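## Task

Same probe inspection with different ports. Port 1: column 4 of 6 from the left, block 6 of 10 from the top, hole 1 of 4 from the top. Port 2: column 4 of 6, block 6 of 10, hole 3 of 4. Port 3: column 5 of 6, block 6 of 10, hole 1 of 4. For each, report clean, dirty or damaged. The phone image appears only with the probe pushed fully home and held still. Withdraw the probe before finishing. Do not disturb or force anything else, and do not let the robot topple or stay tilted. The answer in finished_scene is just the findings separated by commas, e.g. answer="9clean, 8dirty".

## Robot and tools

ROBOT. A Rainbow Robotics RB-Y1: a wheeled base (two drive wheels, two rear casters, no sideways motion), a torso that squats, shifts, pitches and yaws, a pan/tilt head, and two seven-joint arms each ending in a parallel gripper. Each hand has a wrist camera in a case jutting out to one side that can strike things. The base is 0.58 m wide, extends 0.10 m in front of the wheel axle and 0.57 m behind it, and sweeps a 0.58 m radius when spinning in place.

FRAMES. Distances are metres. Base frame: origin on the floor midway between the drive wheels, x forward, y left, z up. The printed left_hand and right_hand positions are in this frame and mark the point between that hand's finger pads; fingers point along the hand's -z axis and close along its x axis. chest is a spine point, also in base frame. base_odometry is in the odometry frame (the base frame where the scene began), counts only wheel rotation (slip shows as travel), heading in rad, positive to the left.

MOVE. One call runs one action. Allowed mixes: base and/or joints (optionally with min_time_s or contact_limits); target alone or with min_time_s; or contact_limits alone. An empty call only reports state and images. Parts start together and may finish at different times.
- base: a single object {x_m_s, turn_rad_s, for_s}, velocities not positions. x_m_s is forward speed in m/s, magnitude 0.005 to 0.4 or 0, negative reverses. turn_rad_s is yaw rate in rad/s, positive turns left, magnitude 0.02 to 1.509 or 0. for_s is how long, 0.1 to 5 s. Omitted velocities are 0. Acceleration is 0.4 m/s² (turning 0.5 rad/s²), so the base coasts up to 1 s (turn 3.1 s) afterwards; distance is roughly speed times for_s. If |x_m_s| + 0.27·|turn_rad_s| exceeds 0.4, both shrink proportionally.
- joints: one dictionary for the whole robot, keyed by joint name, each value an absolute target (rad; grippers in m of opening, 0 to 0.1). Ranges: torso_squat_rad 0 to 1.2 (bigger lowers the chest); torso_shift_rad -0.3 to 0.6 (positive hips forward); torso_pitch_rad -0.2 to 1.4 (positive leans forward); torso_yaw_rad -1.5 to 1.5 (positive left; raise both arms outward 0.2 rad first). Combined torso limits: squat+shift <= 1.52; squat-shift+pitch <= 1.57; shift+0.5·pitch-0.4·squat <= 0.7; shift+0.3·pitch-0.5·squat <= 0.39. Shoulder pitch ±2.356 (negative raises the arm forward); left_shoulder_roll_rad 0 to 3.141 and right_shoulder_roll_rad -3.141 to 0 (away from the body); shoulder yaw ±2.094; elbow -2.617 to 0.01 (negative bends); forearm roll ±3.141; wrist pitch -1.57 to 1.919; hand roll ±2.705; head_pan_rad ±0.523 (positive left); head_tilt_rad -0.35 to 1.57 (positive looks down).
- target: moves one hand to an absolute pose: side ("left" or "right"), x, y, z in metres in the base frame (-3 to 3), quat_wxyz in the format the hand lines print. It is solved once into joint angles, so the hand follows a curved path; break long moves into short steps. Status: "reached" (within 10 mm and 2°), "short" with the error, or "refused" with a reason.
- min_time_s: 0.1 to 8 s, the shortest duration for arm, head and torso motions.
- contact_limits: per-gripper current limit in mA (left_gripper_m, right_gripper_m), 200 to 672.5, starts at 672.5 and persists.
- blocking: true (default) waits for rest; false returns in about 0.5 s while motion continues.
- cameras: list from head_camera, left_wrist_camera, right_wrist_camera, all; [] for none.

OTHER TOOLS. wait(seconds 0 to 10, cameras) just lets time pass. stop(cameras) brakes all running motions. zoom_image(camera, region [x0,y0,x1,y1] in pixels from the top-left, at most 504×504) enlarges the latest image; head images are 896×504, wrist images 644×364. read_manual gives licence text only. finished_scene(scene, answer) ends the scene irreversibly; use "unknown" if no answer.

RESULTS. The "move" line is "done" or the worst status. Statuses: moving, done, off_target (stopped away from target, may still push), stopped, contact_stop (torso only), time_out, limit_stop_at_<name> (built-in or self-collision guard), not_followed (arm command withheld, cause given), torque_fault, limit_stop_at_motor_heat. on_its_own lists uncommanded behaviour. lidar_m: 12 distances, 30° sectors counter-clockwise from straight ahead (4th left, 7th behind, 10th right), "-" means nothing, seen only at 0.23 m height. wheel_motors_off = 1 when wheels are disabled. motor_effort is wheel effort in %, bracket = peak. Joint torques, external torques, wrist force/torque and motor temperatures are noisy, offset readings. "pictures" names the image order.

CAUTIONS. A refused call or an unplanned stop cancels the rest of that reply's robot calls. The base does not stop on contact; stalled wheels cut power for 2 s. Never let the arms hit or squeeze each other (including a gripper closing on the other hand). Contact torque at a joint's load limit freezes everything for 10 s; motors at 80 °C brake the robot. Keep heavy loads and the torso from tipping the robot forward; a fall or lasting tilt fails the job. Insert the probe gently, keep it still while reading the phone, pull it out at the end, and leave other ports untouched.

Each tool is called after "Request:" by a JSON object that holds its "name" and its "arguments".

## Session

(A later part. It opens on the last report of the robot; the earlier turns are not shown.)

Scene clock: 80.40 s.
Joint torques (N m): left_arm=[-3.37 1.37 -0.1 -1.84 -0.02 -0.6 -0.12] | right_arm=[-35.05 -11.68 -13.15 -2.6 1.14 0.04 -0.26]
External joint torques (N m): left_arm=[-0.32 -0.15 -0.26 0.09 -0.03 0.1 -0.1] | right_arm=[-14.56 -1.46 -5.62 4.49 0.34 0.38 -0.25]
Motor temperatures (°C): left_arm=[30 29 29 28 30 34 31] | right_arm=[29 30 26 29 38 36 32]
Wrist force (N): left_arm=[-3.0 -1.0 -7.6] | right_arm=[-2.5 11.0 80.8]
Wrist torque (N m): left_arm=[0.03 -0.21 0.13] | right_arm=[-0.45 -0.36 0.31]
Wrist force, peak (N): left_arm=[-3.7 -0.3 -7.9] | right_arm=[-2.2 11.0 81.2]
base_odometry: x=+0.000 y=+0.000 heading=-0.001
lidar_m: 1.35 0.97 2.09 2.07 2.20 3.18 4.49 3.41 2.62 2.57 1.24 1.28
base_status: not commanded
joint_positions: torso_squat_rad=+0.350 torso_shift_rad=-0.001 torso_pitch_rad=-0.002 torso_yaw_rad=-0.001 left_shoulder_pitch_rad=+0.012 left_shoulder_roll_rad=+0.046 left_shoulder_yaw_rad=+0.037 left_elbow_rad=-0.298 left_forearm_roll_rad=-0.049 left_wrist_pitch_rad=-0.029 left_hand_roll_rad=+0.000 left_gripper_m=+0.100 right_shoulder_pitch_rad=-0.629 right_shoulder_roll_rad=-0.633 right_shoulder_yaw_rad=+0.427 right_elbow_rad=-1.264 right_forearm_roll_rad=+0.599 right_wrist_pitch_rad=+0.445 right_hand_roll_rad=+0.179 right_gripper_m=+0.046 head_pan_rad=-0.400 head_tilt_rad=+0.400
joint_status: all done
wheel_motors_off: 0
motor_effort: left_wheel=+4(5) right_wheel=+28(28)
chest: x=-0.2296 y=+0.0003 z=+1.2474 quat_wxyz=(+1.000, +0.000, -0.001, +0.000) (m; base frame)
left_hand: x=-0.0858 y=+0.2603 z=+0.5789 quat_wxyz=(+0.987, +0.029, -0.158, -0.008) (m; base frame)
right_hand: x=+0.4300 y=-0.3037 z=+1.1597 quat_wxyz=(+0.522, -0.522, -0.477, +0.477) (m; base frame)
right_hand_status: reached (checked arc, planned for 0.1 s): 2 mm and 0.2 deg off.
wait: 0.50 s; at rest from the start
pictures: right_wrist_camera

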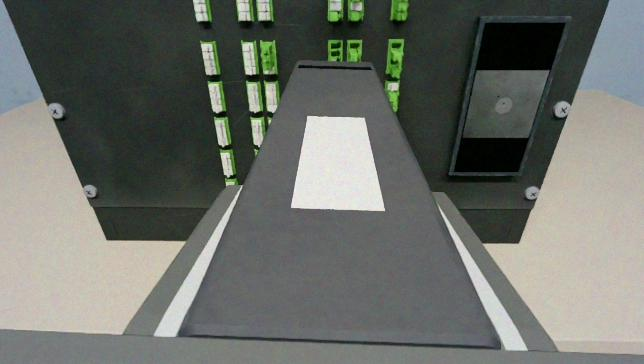

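Picture is on. Zoom and retract, then move to port 3.

Request:
{"name": "zoom_image", "arguments": {"camera": "right_wrist_camera", "region": [484, 86, 524, 126]}}

Request:
{"name": "move", "arguments": {"target": {"side":"right","x":0.4255,"y":-0.3032,"z":1.1610,"quat_wxyz":[0.5217,-0.5228,-0.4772,0.4763]}, "cameras": []}}

Request:
{"name": "move", "arguments": {"target": {"side":"right","x":0.421,"y":-0.3026,"z":1.1605,"quat_wxyz":[0.5217,-0.5228,-0.4772,0.4763]}, "cameras": []}}

Request:
{"name": "move", "arguments": {"target": {"side":"right","x":0.416,"y":-0.302,"z":1.1603,"quat_wxyz":[0.5217,-0.5228,-0.4772,0.4763]}, "cameras": []}}

Request:
{"name": "move", "arguments": {"target": {"side":"right","x":0.410,"y":-0.3013,"z":1.160,"quat_wxyz":[0.5217,-0.5228,-0.4772,0.4763]}, "cameras": ["right_wrist_camera"]}}

Scaled by 12.600 from the camera's 644x364 image, which has a finer 1265x715 frame.

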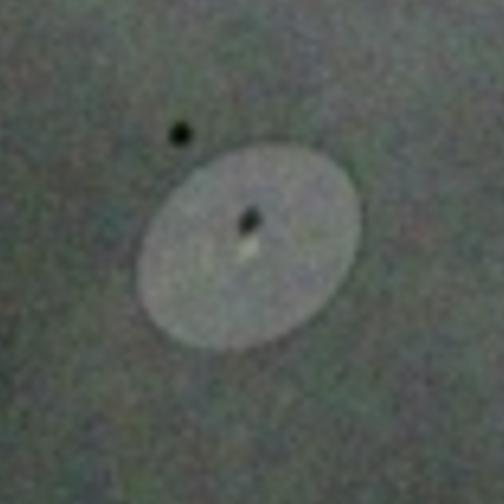

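Scene clock: 82.43 s.
Joint torques (N m): left_arm=[-3.29 1.49 -0.28 -1.83 -0.01 -0.61 -0.18] | right_arm=[-21.21 -9.42 -8.27 -7.55 0.59 -1.14 -0.16]
External joint torques (N m): left_arm=[-0.31 -0.03 -0.44 0.07 -0.02 0.08 -0.16] | right_arm=[-1 0.77 -0.63 -0.48 -0.23 -0.78 -0.15]
Motor temperatures (°C): left_arm=[30 29 29 28 30 34 31] | right_arm=[29 30 26 29 38 36 32]
Wrist force (N): left_arm=[-3.5 -1.4 -7.2] | right_arm=[-5.3 8.7 -1.4]
Wrist torque (N m): left_arm=[0.06 -0.28 0.15] | right_arm=[-0.56 0.15 0.45]
Wrist force, peak (N): left_arm=[-3.9 -0.7 -7.9] | right_arm=[-2.4 11.0 81.2]
move: done
base_odometry: x=+0.000 y=+0.000 heading=+0.000
lidar_m: 1.35 0.98 2.09 2.07 2.20 3.19 4.49 3.40 2.62 2.57 1.24 1.28
base_status: not commanded
joint_positions: torso_squat_rad=+0.350 torso_shift_rad=+0.000 torso_pitch_rad=+0.000 torso_yaw_rad=+0.000 left_shoulder_pitch_rad=+0.012 left_shoulder_roll_rad=+0.046 left_shoulder_yaw_rad=+0.037 left_elbow_rad=-0.298 left_forearm_roll_rad=-0.049 left_wrist_pitch_rad=-0.029 left_hand_roll_rad=+0.000 left_gripper_m=+0.100 right_shoulder_pitch_rad=-0.613 right_shoulder_roll_rad=-0.641 right_shoulder_yaw_rad=+0.428 right_elbow_rad=-1.295 right_forearm_roll_rad=+0.593 right_wrist_pitch_rad=+0.460 right_hand_roll_rad=+0.184 right_gripper_m=+0.046 head_pan_rad=-0.400 head_tilt_rad=+0.400
joint_status: all done
wheel_motors_off: 0
motor_effort: left_wheel=-2(7) right_wheel=+0(28)
chest: x=-0.2281 y=+0.0003 z=+1.2475 quat_wxyz=(+1.000, +0.000, +0.000, +0.000) (m; base frame)
left_hand: x=-0.0858 y=+0.2603 z=+0.5787 quat_wxyz=(+0.987, +0.029, -0.157, -0.008) (m; base frame)
right_hand: x=+0.4271 y=-0.3031 z=+1.1595 quat_wxyz=(+0.522, -0.522, -0.477, +0.477) (m; base frame)
right_hand_status: reached (checked arc, planned for 0.2 s): 2 mm and 0.1 deg off.
pictures: none
No camera images: "cameras" was empty.

Scene clock: 83.13 s.
Joint torques (N m): left_arm=[-3.25 1.33 -0.3 -1.77 -0.05 -0.61 -0.14] | right_arm=[-17.4 -8.35 -6.37 -9.47 0.85 -0.37 -0.29]
External joint torques (N m): left_arm=[-0.3 -0.19 -0.46 0.12 -0.07 0.08 -0.12] | right_arm=[2.49 1.83 1.42 -2.44 0 0 -0.28]
Motor temperatures (°C): left_arm=[30 29 29 28 30 34 31] | right_arm=[29 30 26 29 38 36 32]
Wrist force (N): left_arm=[-2.6 -0.2 -7.6] | right_arm=[-3.2 10.8 -17.9]
Wrist torque (N m): left_arm=[-0.06 -0.17 0.10] | right_arm=[-0.35 -0.12 0.23]
Wrist force, peak (N): left_arm=[-3.3 -0.1 -8.2] | right_arm=[-9.8 10.3 -67.3]
move: done
base_odometry: x=+0.000 y=+0.000 heading=+0.000
lidar_m: 1.35 0.98 2.08 2.07 2.20 3.19 4.50 3.40 2.63 2.57 1.24 1.28
base_status: not commanded
joint_positions: torso_squat_rad=+0.350 torso_shift_rad=+0.000 torso_pitch_rad=+0.001 torso_yaw_rad=+0.000 left_shoulder_pitch_rad=+0.012 left_shoulder_roll_rad=+0.046 left_shoulder_yaw_rad=+0.037 left_elbow_rad=-0.298 left_forearm_roll_rad=-0.049 left_wrist_pitch_rad=-0.029 left_hand_roll_rad=+0.000 left_gripper_m=+0.100 right_shoulder_pitch_rad=-0.594 right_shoulder_roll_rad=-0.651 right_shoulder_yaw_rad=+0.428 right_elbow_rad=-1.334 right_forearm_roll_rad=+0.585 right_wrist_pitch_rad=+0.477 right_hand_roll_rad=+0.191 right_gripper_m=+0.046 head_pan_rad=-0.400 head_tilt_rad=+0.400
joint_status: all done
wheel_motors_off: 0
motor_effort: left_wheel=+0(5) right_wheel=-6(25)
chest: x=-0.2274 y=+0.0002 z=+1.2475 quat_wxyz=(+1.000, +0.000, +0.000, +0.000) (m; base frame)
left_hand: x=-0.0859 y=+0.2604 z=+0.5786 quat_wxyz=(+0.987, +0.029, -0.157, -0.008) (m; base frame)
right_hand: x=+0.4222 y=-0.3028 z=+1.1600 quat_wxyz=(+0.522, -0.523, -0.477, +0.476) (m; base frame)
right_hand_status: reached (checked arc, planned for 0.2 s): 1 mm and 0.0 deg off.
pictures: none
No camera images: "cameras" was empty.

Scene clock: 83.93 s.
Joint torques (N m): left_arm=[-2.93 1.38 -0.29 -1.75 -0.08 -0.67 -0.19] | right_arm=[-20.86 -10.27 -7.87 -8.43 1.3 -0.62 -0.07]
External joint torques (N m): left_arm=[0.03 -0.14 -0.46 0.15 -0.1 0.02 -0.17] | right_arm=[-1.3 -0.12 0.05 -1.41 0.41 -0.25 -0.06]
Motor temperatures (°C): left_arm=[30 29 29 28 30 34 31] | right_arm=[29 30 26 29 38 36 32]
Wrist force (N): left_arm=[-3.1 -0.7 -7.6] | right_arm=[-3.0 12.6 -2.2]
Wrist torque (N m): left_arm=[-0.06 -0.21 0.13] | right_arm=[-0.09 -0.03 0.20]
Wrist force, peak (N): left_arm=[-3.4 -1.1 -8.1] | right_arm=[-3.3 10.2 -24.1]
move: done
base_odometry: x=+0.000 y=+0.000 heading=+0.000
lidar_m: 1.35 0.98 2.09 2.07 2.20 3.18 4.50 3.41 2.62 2.57 1.24 1.27
base_status: not commanded
joint_positions: torso_squat_rad=+0.350 torso_shift_rad=+0.000 torso_pitch_rad=+0.000 torso_yaw_rad=+0.000 left_shoulder_pitch_rad=+0.012 left_shoulder_roll_rad=+0.046 left_shoulder_yaw_rad=+0.037 left_elbow_rad=-0.298 left_forearm_roll_rad=-0.049 left_wrist_pitch_rad=-0.029 left_hand_roll_rad=+0.000 left_gripper_m=+0.100 right_shoulder_pitch_rad=-0.573 right_shoulder_roll_rad=-0.661 right_shoulder_yaw_rad=+0.429 right_elbow_rad=-1.373 right_forearm_roll_rad=+0.577 right_wrist_pitch_rad=+0.495 right_hand_roll_rad=+0.198 right_gripper_m=+0.046 head_pan_rad=-0.400 head_tilt_rad=+0.400
joint_status: all done
wheel_motors_off: 0
motor_effort: left_wheel=+2(2) right_wheel=-3(9)
chest: x=-0.2277 y=+0.0002 z=+1.2475 quat_wxyz=(+1.000, +0.000, +0.000, +0.000) (m; base frame)
left_hand: x=-0.0859 y=+0.2604 z=+0.5787 quat_wxyz=(+0.987, +0.029, -0.157, -0.008) (m; base frame)
right_hand: x=+0.4160 y=-0.3022 z=+1.1601 quat_wxyz=(+0.522, -0.523, -0.477, +0.476) (m; base frame)
right_hand_status: reached (checked arc, planned for 0.2 s): 0 mm and 0.0 deg off.
pictures: none
No camera images: "cameras" was empty.

Scene clock: 84.50 s.
Joint torques (N m): left_arm=[-3.02 1.18 -0.22 -1.8 -0.07 -0.58 -0.08] | right_arm=[-20.74 -10.87 -8.93 -8.05 1.12 -0.65 -0.31]
External joint torques (N m): left_arm=[-0.06 -0.34 -0.39 0.1 -0.08 0.11 -0.06] | right_arm=[-1.49 -0.76 -0.89 -1.05 0.21 -0.26 -0.3]
Motor temperatures (°C): left_arm=[30 29 29 28 30 34 31] | right_arm=[29 30 26 29 38 36 32]
Wrist force (N): left_arm=[-3.3 -0.5 -7.8] | right_arm=[-3.0 12.0 -0.9]
Wrist torque (N m): left_arm=[-0.06 -0.26 0.14] | right_arm=[-0.33 -0.02 0.17]
Wrist force, peak (N): left_arm=[-3.5 -0.6 -7.9] | right_arm=[-3.5 13.0 -0.1]
move: done
base_odometry: x=+0.000 y=+0.000 heading=+0.000
lidar_m: 1.35 0.98 2.08 2.07 2.20 3.19 4.49 3.40 2.62 2.57 1.23 1.28
base_status: not commanded
joint_positions: torso_squat_rad=+0.350 torso_shift_rad=+0.000 torso_pitch_rad=+0.000 torso_yaw_rad=+0.000 left_shoulder_pitch_rad=+0.012 left_shoulder_roll_rad=+0.046 left_shoulder_yaw_rad=+0.037 left_elbow_rad=-0.298 left_forearm_roll_rad=-0.049 left_wrist_pitch_rad=-0.029 left_hand_roll_rad=+0.000 left_gripper_m=+0.100 right_shoulder_pitch_rad=-0.554 right_shoulder_roll_rad=-0.669 right_shoulder_yaw_rad=+0.430 right_elbow_rad=-1.408 right_forearm_roll_rad=+0.570 right_wrist_pitch_rad=+0.511 right_hand_roll_rad=+0.203 right_gripper_m=+0.046 head_pan_rad=-0.400 head_tilt_rad=+0.400
joint_status: all done
wheel_motors_off: 0
motor_effort: left_wheel=+2(3) right_wheel=+1(4)
chest: x=-0.2279 y=+0.0002 z=+1.2475 quat_wxyz=(+1.000, +0.000, +0.000, +0.000) (m; base frame)
left_hand: x=-0.0859 y=+0.2604 z=+0.5787 quat_wxyz=(+0.987, +0.029, -0.157, -0.008) (m; base frame)
right_hand: x=+0.4101 y=-0.3013 z=+1.1596 quat_wxyz=(+0.522, -0.523, -0.477, +0.476) (m; base frame)
right_hand_status: reached (checked arc, planned for 0.2 s): 0 mm and 0.0 deg off.
pictures: right_wrist_camera

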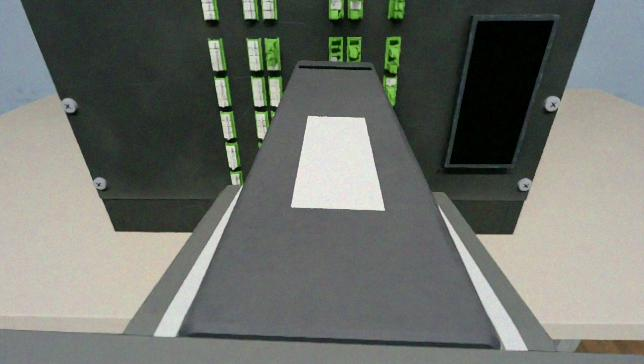

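Request:
{"name": "move", "arguments": {"target": {"side":"right","x":0.383,"y":-0.2985,"z":1.160,"quat_wxyz":[0.5217,-0.5228,-0.4772,0.4763]}, "cameras": []}}

Request:
{"name": "move", "arguments": {"target": {"side":"right","x":0.381,"y":-0.3158,"z":1.1725,"quat_wxyz":[0.5217,-0.5228,-0.4772,0.4763]}, "cameras": ["right_wrist_camera"]}}

Request:
{"name": "zoom_image", "arguments": {"camera": "right_wrist_camera", "region": [300, 20, 370, 90]}}

Request:
{"name": "move", "arguments": {"target": {"side":"right","x":0.400,"y":-0.3180,"z":1.1727,"quat_wxyz":[0.5217,-0.5228,-0.4772,0.4763]}, "cameras": ["right_wrist_camera"]}}

Request:
{"name": "zoom_image", "arguments": {"camera": "right_wrist_camera", "region": [310, 30, 360, 70]}}

Scene clock: 86.97 s.
Joint torques (N m): left_arm=[-3.07 1.23 -0.04 -1.9 -0.06 -0.66 -0.17] | right_arm=[-19.69 -10.16 -9.56 -7.74 1.33 -0.69 0.05]
External joint torques (N m): left_arm=[-0.11 -0.29 -0.21 0 -0.07 0.03 -0.15] | right_arm=[-1.93 -0.21 -1.14 -0.82 0.31 -0.25 0.06]
Motor temperatures (°C): left_arm=[30 29 29 28 30 34 31] | right_arm=[29 30 26 29 38 36 32]
Wrist force (N): left_arm=[-3.3 -0.7 -7.5] | right_arm=[-2.6 11.8 -0.8]
Wrist torque (N m): left_arm=[-0.02 -0.25 0.12] | right_arm=[-0.31 0.02 0.17]
Wrist force, peak (N): left_arm=[-3.7 -0.8 -8.2] | right_arm=[-2.9 14.4 -0.9]
move: done
base_odometry: x=+0.000 y=+0.000 heading=+0.000
lidar_m: 1.35 0.97 2.08 2.07 2.19 3.19 4.49 3.40 2.63 2.58 1.24 1.28
base_status: not commanded
joint_positions: torso_squat_rad=+0.350 torso_shift_rad=+0.000 torso_pitch_rad=+0.000 torso_yaw_rad=+0.000 left_shoulder_pitch_rad=+0.012 left_shoulder_roll_rad=+0.046 left_shoulder_yaw_rad=+0.037 left_elbow_rad=-0.298 left_forearm_roll_rad=-0.049 left_wrist_pitch_rad=-0.029 left_hand_roll_rad=+0.000 left_gripper_m=+0.100 right_shoulder_pitch_rad=-0.465 right_shoulder_roll_rad=-0.707 right_shoulder_yaw_rad=+0.427 right_elbow_rad=-1.567 right_forearm_roll_rad=+0.547 right_wrist_pitch_rad=+0.582 right_hand_roll_rad=+0.228 right_gripper_m=+0.046 head_pan_rad=-0.400 head_tilt_rad=+0.400
joint_status: all done
wheel_motors_off: 0
motor_effort: left_wheel=-2(4) right_wheel=+2(3)
chest: x=-0.2279 y=+0.0003 z=+1.2475 quat_wxyz=(+1.000, +0.000, +0.000, +0.000) (m; base frame)
left_hand: x=-0.0859 y=+0.2604 z=+0.5787 quat_wxyz=(+0.987, +0.029, -0.157, -0.008) (m; base frame)
right_hand: x=+0.3830 y=-0.2985 z=+1.1594 quat_wxyz=(+0.522, -0.523, -0.477, +0.476) (m; base frame)
right_hand_status: reached (checked arc, planned for 0.5 s): 1 mm and 0.0 deg off.
pictures: none
No camera images: "cameras" was empty.

Scene clock: 87.93 s.
Joint torques (N m): left_arm=[-2.99 1.58 -0.17 -1.87 -0.05 -0.63 -0.18] | right_arm=[-18.88 -10.53 -10.31 -7.49 1.3 -0.61 -0.08]
External joint torques (N m): left_arm=[-0.02 0.06 -0.34 0.03 -0.06 0.06 -0.16] | right_arm=[-1.29 0.25 -1.48 -0.93 0.3 -0.16 -0.07]
Motor temperatures (°C): left_arm=[30 29 29 28 30 34 31] | right_arm=[29 30 26 29 38 36 32]
Wrist force (N): left_arm=[-3.4 -1.0 -7.5] | right_arm=[-3.0 12.3 -0.6]
Wrist torque (N m): left_arm=[0.03 -0.24 0.15] | right_arm=[-0.33 -0.04 0.16]
Wrist force, peak (N): left_arm=[-3.3 -0.4 -8.2] | right_arm=[-2.6 13.9 -0.5]
move: done
base_odometry: x=+0.000 y=+0.000 heading=+0.000
lidar_m: 1.35 0.98 2.08 2.07 2.21 3.18 4.49 3.41 2.62 2.57 1.23 1.27
base_status: not commanded
joint_positions: torso_squat_rad=+0.350 torso_shift_rad=+0.000 torso_pitch_rad=+0.000 torso_yaw_rad=+0.000 left_shoulder_pitch_rad=+0.012 left_shoulder_roll_rad=+0.046 left_shoulder_yaw_rad=+0.037 left_elbow_rad=-0.298 left_forearm_roll_rad=-0.049 left_wrist_pitch_rad=-0.029 left_hand_roll_rad=+0.000 left_gripper_m=+0.100 right_shoulder_pitch_rad=-0.461 right_shoulder_roll_rad=-0.765 right_shoulder_yaw_rad=+0.414 right_elbow_rad=-1.589 right_forearm_roll_rad=+0.491 right_wrist_pitch_rad=+0.573 right_hand_roll_rad=+0.237 right_gripper_m=+0.046 head_pan_rad=-0.400 head_tilt_rad=+0.400
joint_status: all done
wheel_motors_off: 0
motor_effort: left_wheel=+3(4) right_wheel=+1(2)
chest: x=-0.2279 y=+0.0003 z=+1.2475 quat_wxyz=(+1.000, +0.000, +0.000, +0.000) (m; base frame)
left_hand: x=-0.0859 y=+0.2604 z=+0.5787 quat_wxyz=(+0.987, +0.029, -0.157, -0.008) (m; base frame)
right_hand: x=+0.3813 y=-0.3150 z=+1.1723 quat_wxyz=(+0.521, -0.524, -0.478, +0.475) (m; base frame)
right_hand_status: reached (checked arc, planned for 0.3 s): 1 mm and 0.2 deg off.
pictures: right_wrist_camera

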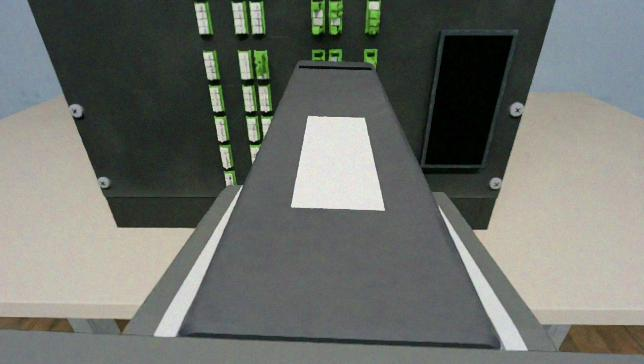

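Scaled by 7.200 from the camera's 644x364 image, which has a finer 1265x715 frame.

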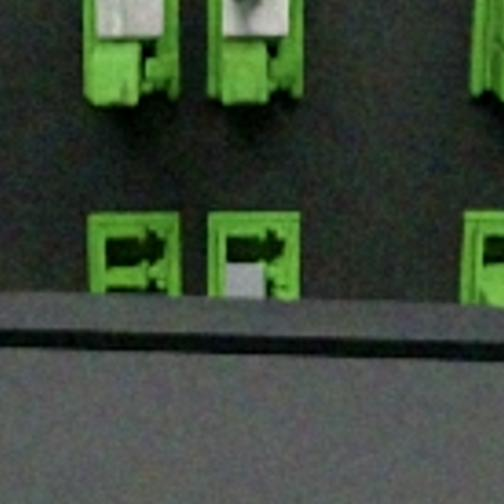

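Scene clock: 89.20 s.
Joint torques (N m): left_arm=[-3.08 1.48 0.05 -1.94 -0.03 -0.71 -0.2] | right_arm=[-20.38 -10.72 -8.91 -7.13 1.36 -0.79 -0.11]
External joint torques (N m): left_arm=[-0.11 -0.04 -0.12 -0.04 -0.04 -0.02 -0.19] | right_arm=[-1.76 0.22 -0.27 -0.55 0.43 -0.35 -0.11]
Motor temperatures (°C): left_arm=[30 29 29 28 30 34 31] | right_arm=[29 30 26 29 38 36 32]
Wrist force (N): left_arm=[-3.0 -0.2 -7.1] | right_arm=[-3.2 11.8 -1.0]
Wrist torque (N m): left_arm=[-0.07 -0.18 0.10] | right_arm=[-0.30 -0.07 0.16]
Wrist force, peak (N): left_arm=[-3.4 -1.0 -8.0] | right_arm=[-4.6 12.9 -1.4]
move: done
base_odometry: x=+0.000 y=+0.000 heading=+0.000
lidar_m: 1.35 0.98 2.08 2.07 2.20 3.19 4.49 3.41 2.62 2.57 1.24 1.27
base_status: not commanded
joint_positions: torso_squat_rad=+0.350 torso_shift_rad=+0.000 torso_pitch_rad=+0.000 torso_yaw_rad=+0.000 left_shoulder_pitch_rad=+0.012 left_shoulder_roll_rad=+0.046 left_shoulder_yaw_rad=+0.037 left_elbow_rad=-0.298 left_forearm_roll_rad=-0.049 left_wrist_pitch_rad=-0.029 left_hand_roll_rad=+0.000 left_gripper_m=+0.100 right_shoulder_pitch_rad=-0.523 right_shoulder_roll_rad=-0.743 right_shoulder_yaw_rad=+0.421 right_elbow_rad=-1.483 right_forearm_roll_rad=+0.489 right_wrist_pitch_rad=+0.526 right_hand_roll_rad=+0.233 right_gripper_m=+0.046 head_pan_rad=-0.400 head_tilt_rad=+0.400
joint_status: all done
wheel_motors_off: 0
motor_effort: left_wheel=+1(4) right_wheel=+0(2)
chest: x=-0.2279 y=+0.0003 z=+1.2475 quat_wxyz=(+1.000, +0.000, +0.000, +0.000) (m; base frame)
left_hand: x=-0.0859 y=+0.2604 z=+0.5787 quat_wxyz=(+0.987, +0.029, -0.157, -0.008) (m; base frame)
right_hand: x=+0.3998 y=-0.3181 z=+1.1723 quat_wxyz=(+0.522, -0.523, -0.477, +0.476) (m; base frame)
right_hand_status: reached (checked arc, planned for 0.4 s): 0 mm and 0.1 deg off.
pictures: right_wrist_camera

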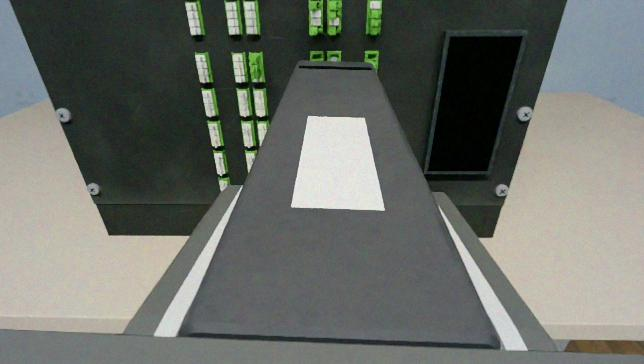

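Scaled by 10.080 from the camera's 644x364 image, which has a finer 1265x715 frame.

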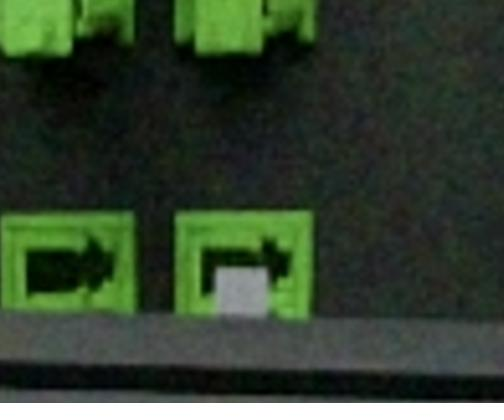

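Request:
{"name": "move", "arguments": {"target": {"side":"right","x":0.4085,"y":-0.3180,"z":1.1727,"quat_wxyz":[0.5217,-0.5228,-0.4772,0.4763]}, "cameras": ["right_wrist_camera"]}}

Request:
{"name": "zoom_image", "arguments": {"camera": "right_wrist_camera", "region": [310, 30, 360, 70]}}

Scene clock: 90.70 s.
Joint torques (N m): left_arm=[-3.23 1.48 -0.09 -1.93 -0.01 -0.74 -0.17] | right_arm=[-20.92 -10.46 -9.15 -7.06 1.3 -0.57 -0.01]
External joint torques (N m): left_arm=[-0.26 -0.04 -0.25 -0.03 -0.02 -0.05 -0.15] | right_arm=[-1.86 0.48 -0.65 -0.43 0.4 -0.13 0]
Motor temperatures (°C): left_arm=[30 29 29 28 30 34 31] | right_arm=[29 30 26 29 38 36 32]
Wrist force (N): left_arm=[-3.4 -0.6 -7.4] | right_arm=[-3.1 11.8 -1.0]
Wrist torque (N m): left_arm=[-0.03 -0.24 0.14] | right_arm=[-0.31 -0.01 0.18]
Wrist force, peak (N): left_arm=[-3.7 -0.4 -8.0] | right_arm=[-3.7 12.2 -0.6]
move: done
base_odometry: x=+0.000 y=+0.000 heading=+0.000
lidar_m: 1.35 0.98 2.09 2.07 2.20 3.19 4.49 3.41 2.63 2.57 1.23 1.28
base_status: not commanded
joint_positions: torso_squat_rad=+0.350 torso_shift_rad=+0.000 torso_pitch_rad=+0.000 torso_yaw_rad=+0.000 left_shoulder_pitch_rad=+0.012 left_shoulder_roll_rad=+0.046 left_shoulder_yaw_rad=+0.037 left_elbow_rad=-0.298 left_forearm_roll_rad=-0.049 left_wrist_pitch_rad=-0.029 left_hand_roll_rad=+0.000 left_gripper_m=+0.100 right_shoulder_pitch_rad=-0.551 right_shoulder_roll_rad=-0.730 right_shoulder_yaw_rad=+0.424 right_elbow_rad=-1.437 right_forearm_roll_rad=+0.494 right_wrist_pitch_rad=+0.507 right_hand_roll_rad=+0.230 right_gripper_m=+0.046 head_pan_rad=-0.400 head_tilt_rad=+0.400
joint_status: all done
wheel_motors_off: 0
motor_effort: left_wheel=+3(3) right_wheel=+0(3)
chest: x=-0.2279 y=+0.0003 z=+1.2475 quat_wxyz=(+1.000, +0.000, +0.000, +0.000) (m; base frame)
left_hand: x=-0.0859 y=+0.2604 z=+0.5787 quat_wxyz=(+0.987, +0.029, -0.157, -0.008) (m; base frame)
right_hand: x=+0.4077 y=-0.3180 z=+1.1725 quat_wxyz=(+0.522, -0.523, -0.477, +0.477) (m; base frame)
right_hand_status: reached (checked arc, planned for 0.2 s): 1 mm and 0.1 deg off.
pictures: right_wrist_camera

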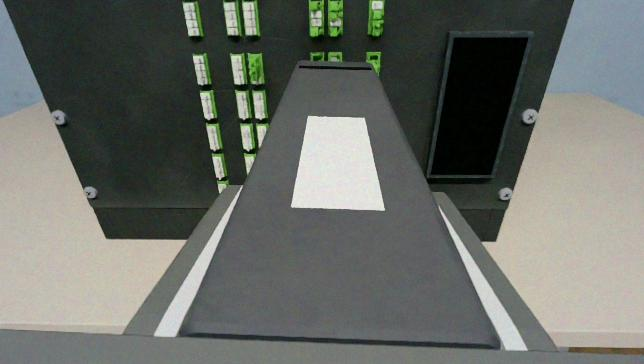

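Scaled by 10.080 from the camera's 644x364 image, which has a finer 1265x715 frame.

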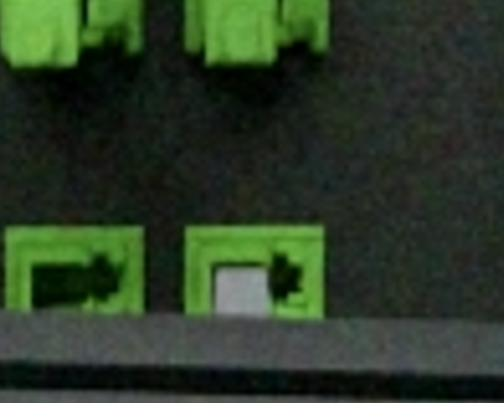

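Request:
{"name": "move", "arguments": {"target": {"side":"right","x":0.4150,"y":-0.3184,"z":1.1725,"quat_wxyz":[0.5217,-0.5228,-0.4772,0.4763]}, "cameras": ["right_wrist_camera"]}}

Request:
{"name": "zoom_image", "arguments": {"camera": "right_wrist_camera", "region": [310, 30, 360, 70]}}

Scene clock: 92.20 s.
Joint torques (N m): left_arm=[-3.52 1.27 -0.3 -1.91 -0.06 -0.63 -0.22] | right_arm=[-28.65 -10.78 -10.01 -6.28 1.45 -1.71 -0.13]
External joint torques (N m): left_arm=[-0.51 -0.24 -0.46 0.01 -0.08 0.07 -0.2] | right_arm=[-9.23 0.15 -1.65 0.38 0.58 -1.28 -0.12]
Motor temperatures (°C): left_arm=[30 29 29 28 30 34 31] | right_arm=[29 30 26 29 38 36 32]
Wrist force (N): left_arm=[-3.5 -0.5 -7.7] | right_arm=[-4.8 12.5 36.4]
Wrist torque (N m): left_arm=[-0.05 -0.22 0.12] | right_arm=[-0.20 0.41 0.17]
Wrist force, peak (N): left_arm=[-3.3 -0.4 -8.1] | right_arm=[-4.7 11.7 54.5]
move: done
base_odometry: x=+0.000 y=+0.000 heading=+0.000
lidar_m: 1.35 0.98 2.08 2.07 2.20 3.18 4.49 3.40 2.63 2.58 1.23 1.28
base_status: not commanded
joint_positions: torso_squat_rad=+0.350 torso_shift_rad=-0.001 torso_pitch_rad=-0.001 torso_yaw_rad=+0.000 left_shoulder_pitch_rad=+0.012 left_shoulder_roll_rad=+0.046 left_shoulder_yaw_rad=+0.037 left_elbow_rad=-0.298 left_forearm_roll_rad=-0.049 left_wrist_pitch_rad=-0.029 left_hand_roll_rad=+0.000 left_gripper_m=+0.100 right_shoulder_pitch_rad=-0.572 right_shoulder_roll_rad=-0.718 right_shoulder_yaw_rad=+0.425 right_elbow_rad=-1.395 right_forearm_roll_rad=+0.502 right_wrist_pitch_rad=+0.488 right_hand_roll_rad=+0.225 right_gripper_m=+0.046 head_pan_rad=-0.400 head_tilt_rad=+0.400
joint_status: all done
wheel_motors_off: 0
motor_effort: left_wheel=+2(7) right_wheel=+15(16)
chest: x=-0.2286 y=+0.0003 z=+1.2475 quat_wxyz=(+1.000, +0.000, +0.000, +0.000) (m; base frame)
left_hand: x=-0.0858 y=+0.2603 z=+0.5788 quat_wxyz=(+0.987, +0.029, -0.157, -0.008) (m; base frame)
right_hand: x=+0.4133 y=-0.3189 z=+1.1716 quat_wxyz=(+0.522, -0.523, -0.476, +0.477) (m; base frame)
right_hand_status: reached (checked arc, planned for 0.2 s): 2 mm and 0.2 deg off.
pictures: right_wrist_camera

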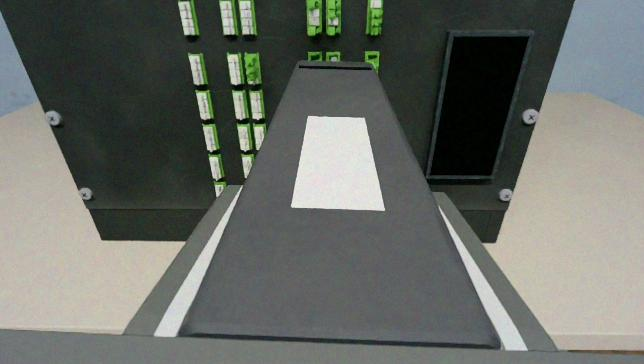

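Scaled by 10.080 from the camera's 644x364 image, which has a finer 1265x715 frame.

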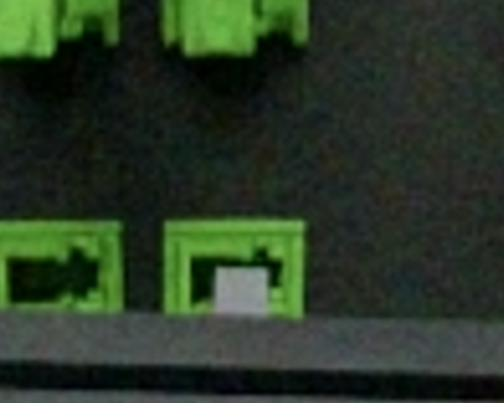

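Request:
{"name": "move", "arguments": {"target": {"side":"right","x":0.4095,"y":-0.3168,"z":1.1732,"quat_wxyz":[0.5217,-0.5228,-0.4772,0.4763]}, "cameras": ["right_wrist_camera"]}}

Request:
{"name": "zoom_image", "arguments": {"camera": "right_wrist_camera", "region": [310, 30, 360, 70]}}

Request:
{"name": "move", "arguments": {"target": {"side":"right","x":0.4150,"y":-0.3173,"z":1.1733,"quat_wxyz":[0.5217,-0.5228,-0.4772,0.4763]}, "cameras": ["right_wrist_camera"]}}

Request:
{"name": "zoom_image", "arguments": {"camera": "right_wrist_camera", "region": [310, 30, 360, 70]}}

Scene clock: 94.07 s.
Joint torques (N m): left_arm=[-3.43 1.3 -0.22 -2.02 -0.1 -0.59 -0.31] | right_arm=[-21.15 -11.18 -9.54 -7.29 1.18 -0.78 -0.23]
External joint torques (N m): left_arm=[-0.46 -0.22 -0.38 -0.12 -0.11 0.11 -0.3] | right_arm=[-1.93 -0.3 -1.1 -0.64 0.29 -0.35 -0.22]
Motor temperatures (°C): left_arm=[30 29 29 28 30 34 31] | right_arm=[29 30 26 29 38 36 32]
Wrist force (N): left_arm=[-3.5 -0.7 -7.7] | right_arm=[-3.1 12.1 -1.1]
Wrist torque (N m): left_arm=[-0.04 -0.26 0.11] | right_arm=[-0.31 -0.04 0.19]
Wrist force, peak (N): left_arm=[-3.4 -0.5 -8.4] | right_arm=[-5.1 12.5 36.0]
move: done
base_odometry: x=+0.000 y=+0.000 heading=+0.000
lidar_m: 1.35 0.98 2.08 2.07 2.19 3.19 4.49 3.41 2.62 2.57 1.23 1.27
base_status: not commanded
joint_positions: torso_squat_rad=+0.350 torso_shift_rad=+0.000 torso_pitch_rad=+0.000 torso_yaw_rad=+0.000 left_shoulder_pitch_rad=+0.012 left_shoulder_roll_rad=+0.046 left_shoulder_yaw_rad=+0.037 left_elbow_rad=-0.298 left_forearm_roll_rad=-0.049 left_wrist_pitch_rad=-0.029 left_hand_roll_rad=+0.000 left_gripper_m=+0.100 right_shoulder_pitch_rad=-0.560 right_shoulder_roll_rad=-0.722 right_shoulder_yaw_rad=+0.426 right_elbow_rad=-1.422 right_forearm_roll_rad=+0.498 right_wrist_pitch_rad=+0.502 right_hand_roll_rad=+0.228 right_gripper_m=+0.046 head_pan_rad=-0.400 head_tilt_rad=+0.400
joint_status: all done
wheel_motors_off: 0
motor_effort: left_wheel=+1(4) right_wheel=+1(15)
chest: x=-0.2280 y=+0.0003 z=+1.2475 quat_wxyz=(+1.000, +0.000, +0.000, +0.000) (m; base frame)
left_hand: x=-0.0858 y=+0.2604 z=+0.5787 quat_wxyz=(+0.987, +0.029, -0.157, -0.008) (m; base frame)
right_hand: x=+0.4102 y=-0.3167 z=+1.1722 quat_wxyz=(+0.522, -0.522, -0.477, +0.477) (m; base frame)
right_hand_status: reached (checked arc, planned for 0.2 s): 1 mm and 0.1 deg off.
pictures: right_wrist_camera

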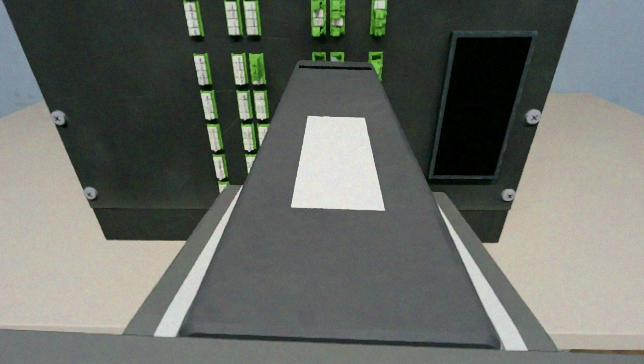

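Scaled by 10.080 from the camera's 644x364 image, which has a finer 1265x715 frame.

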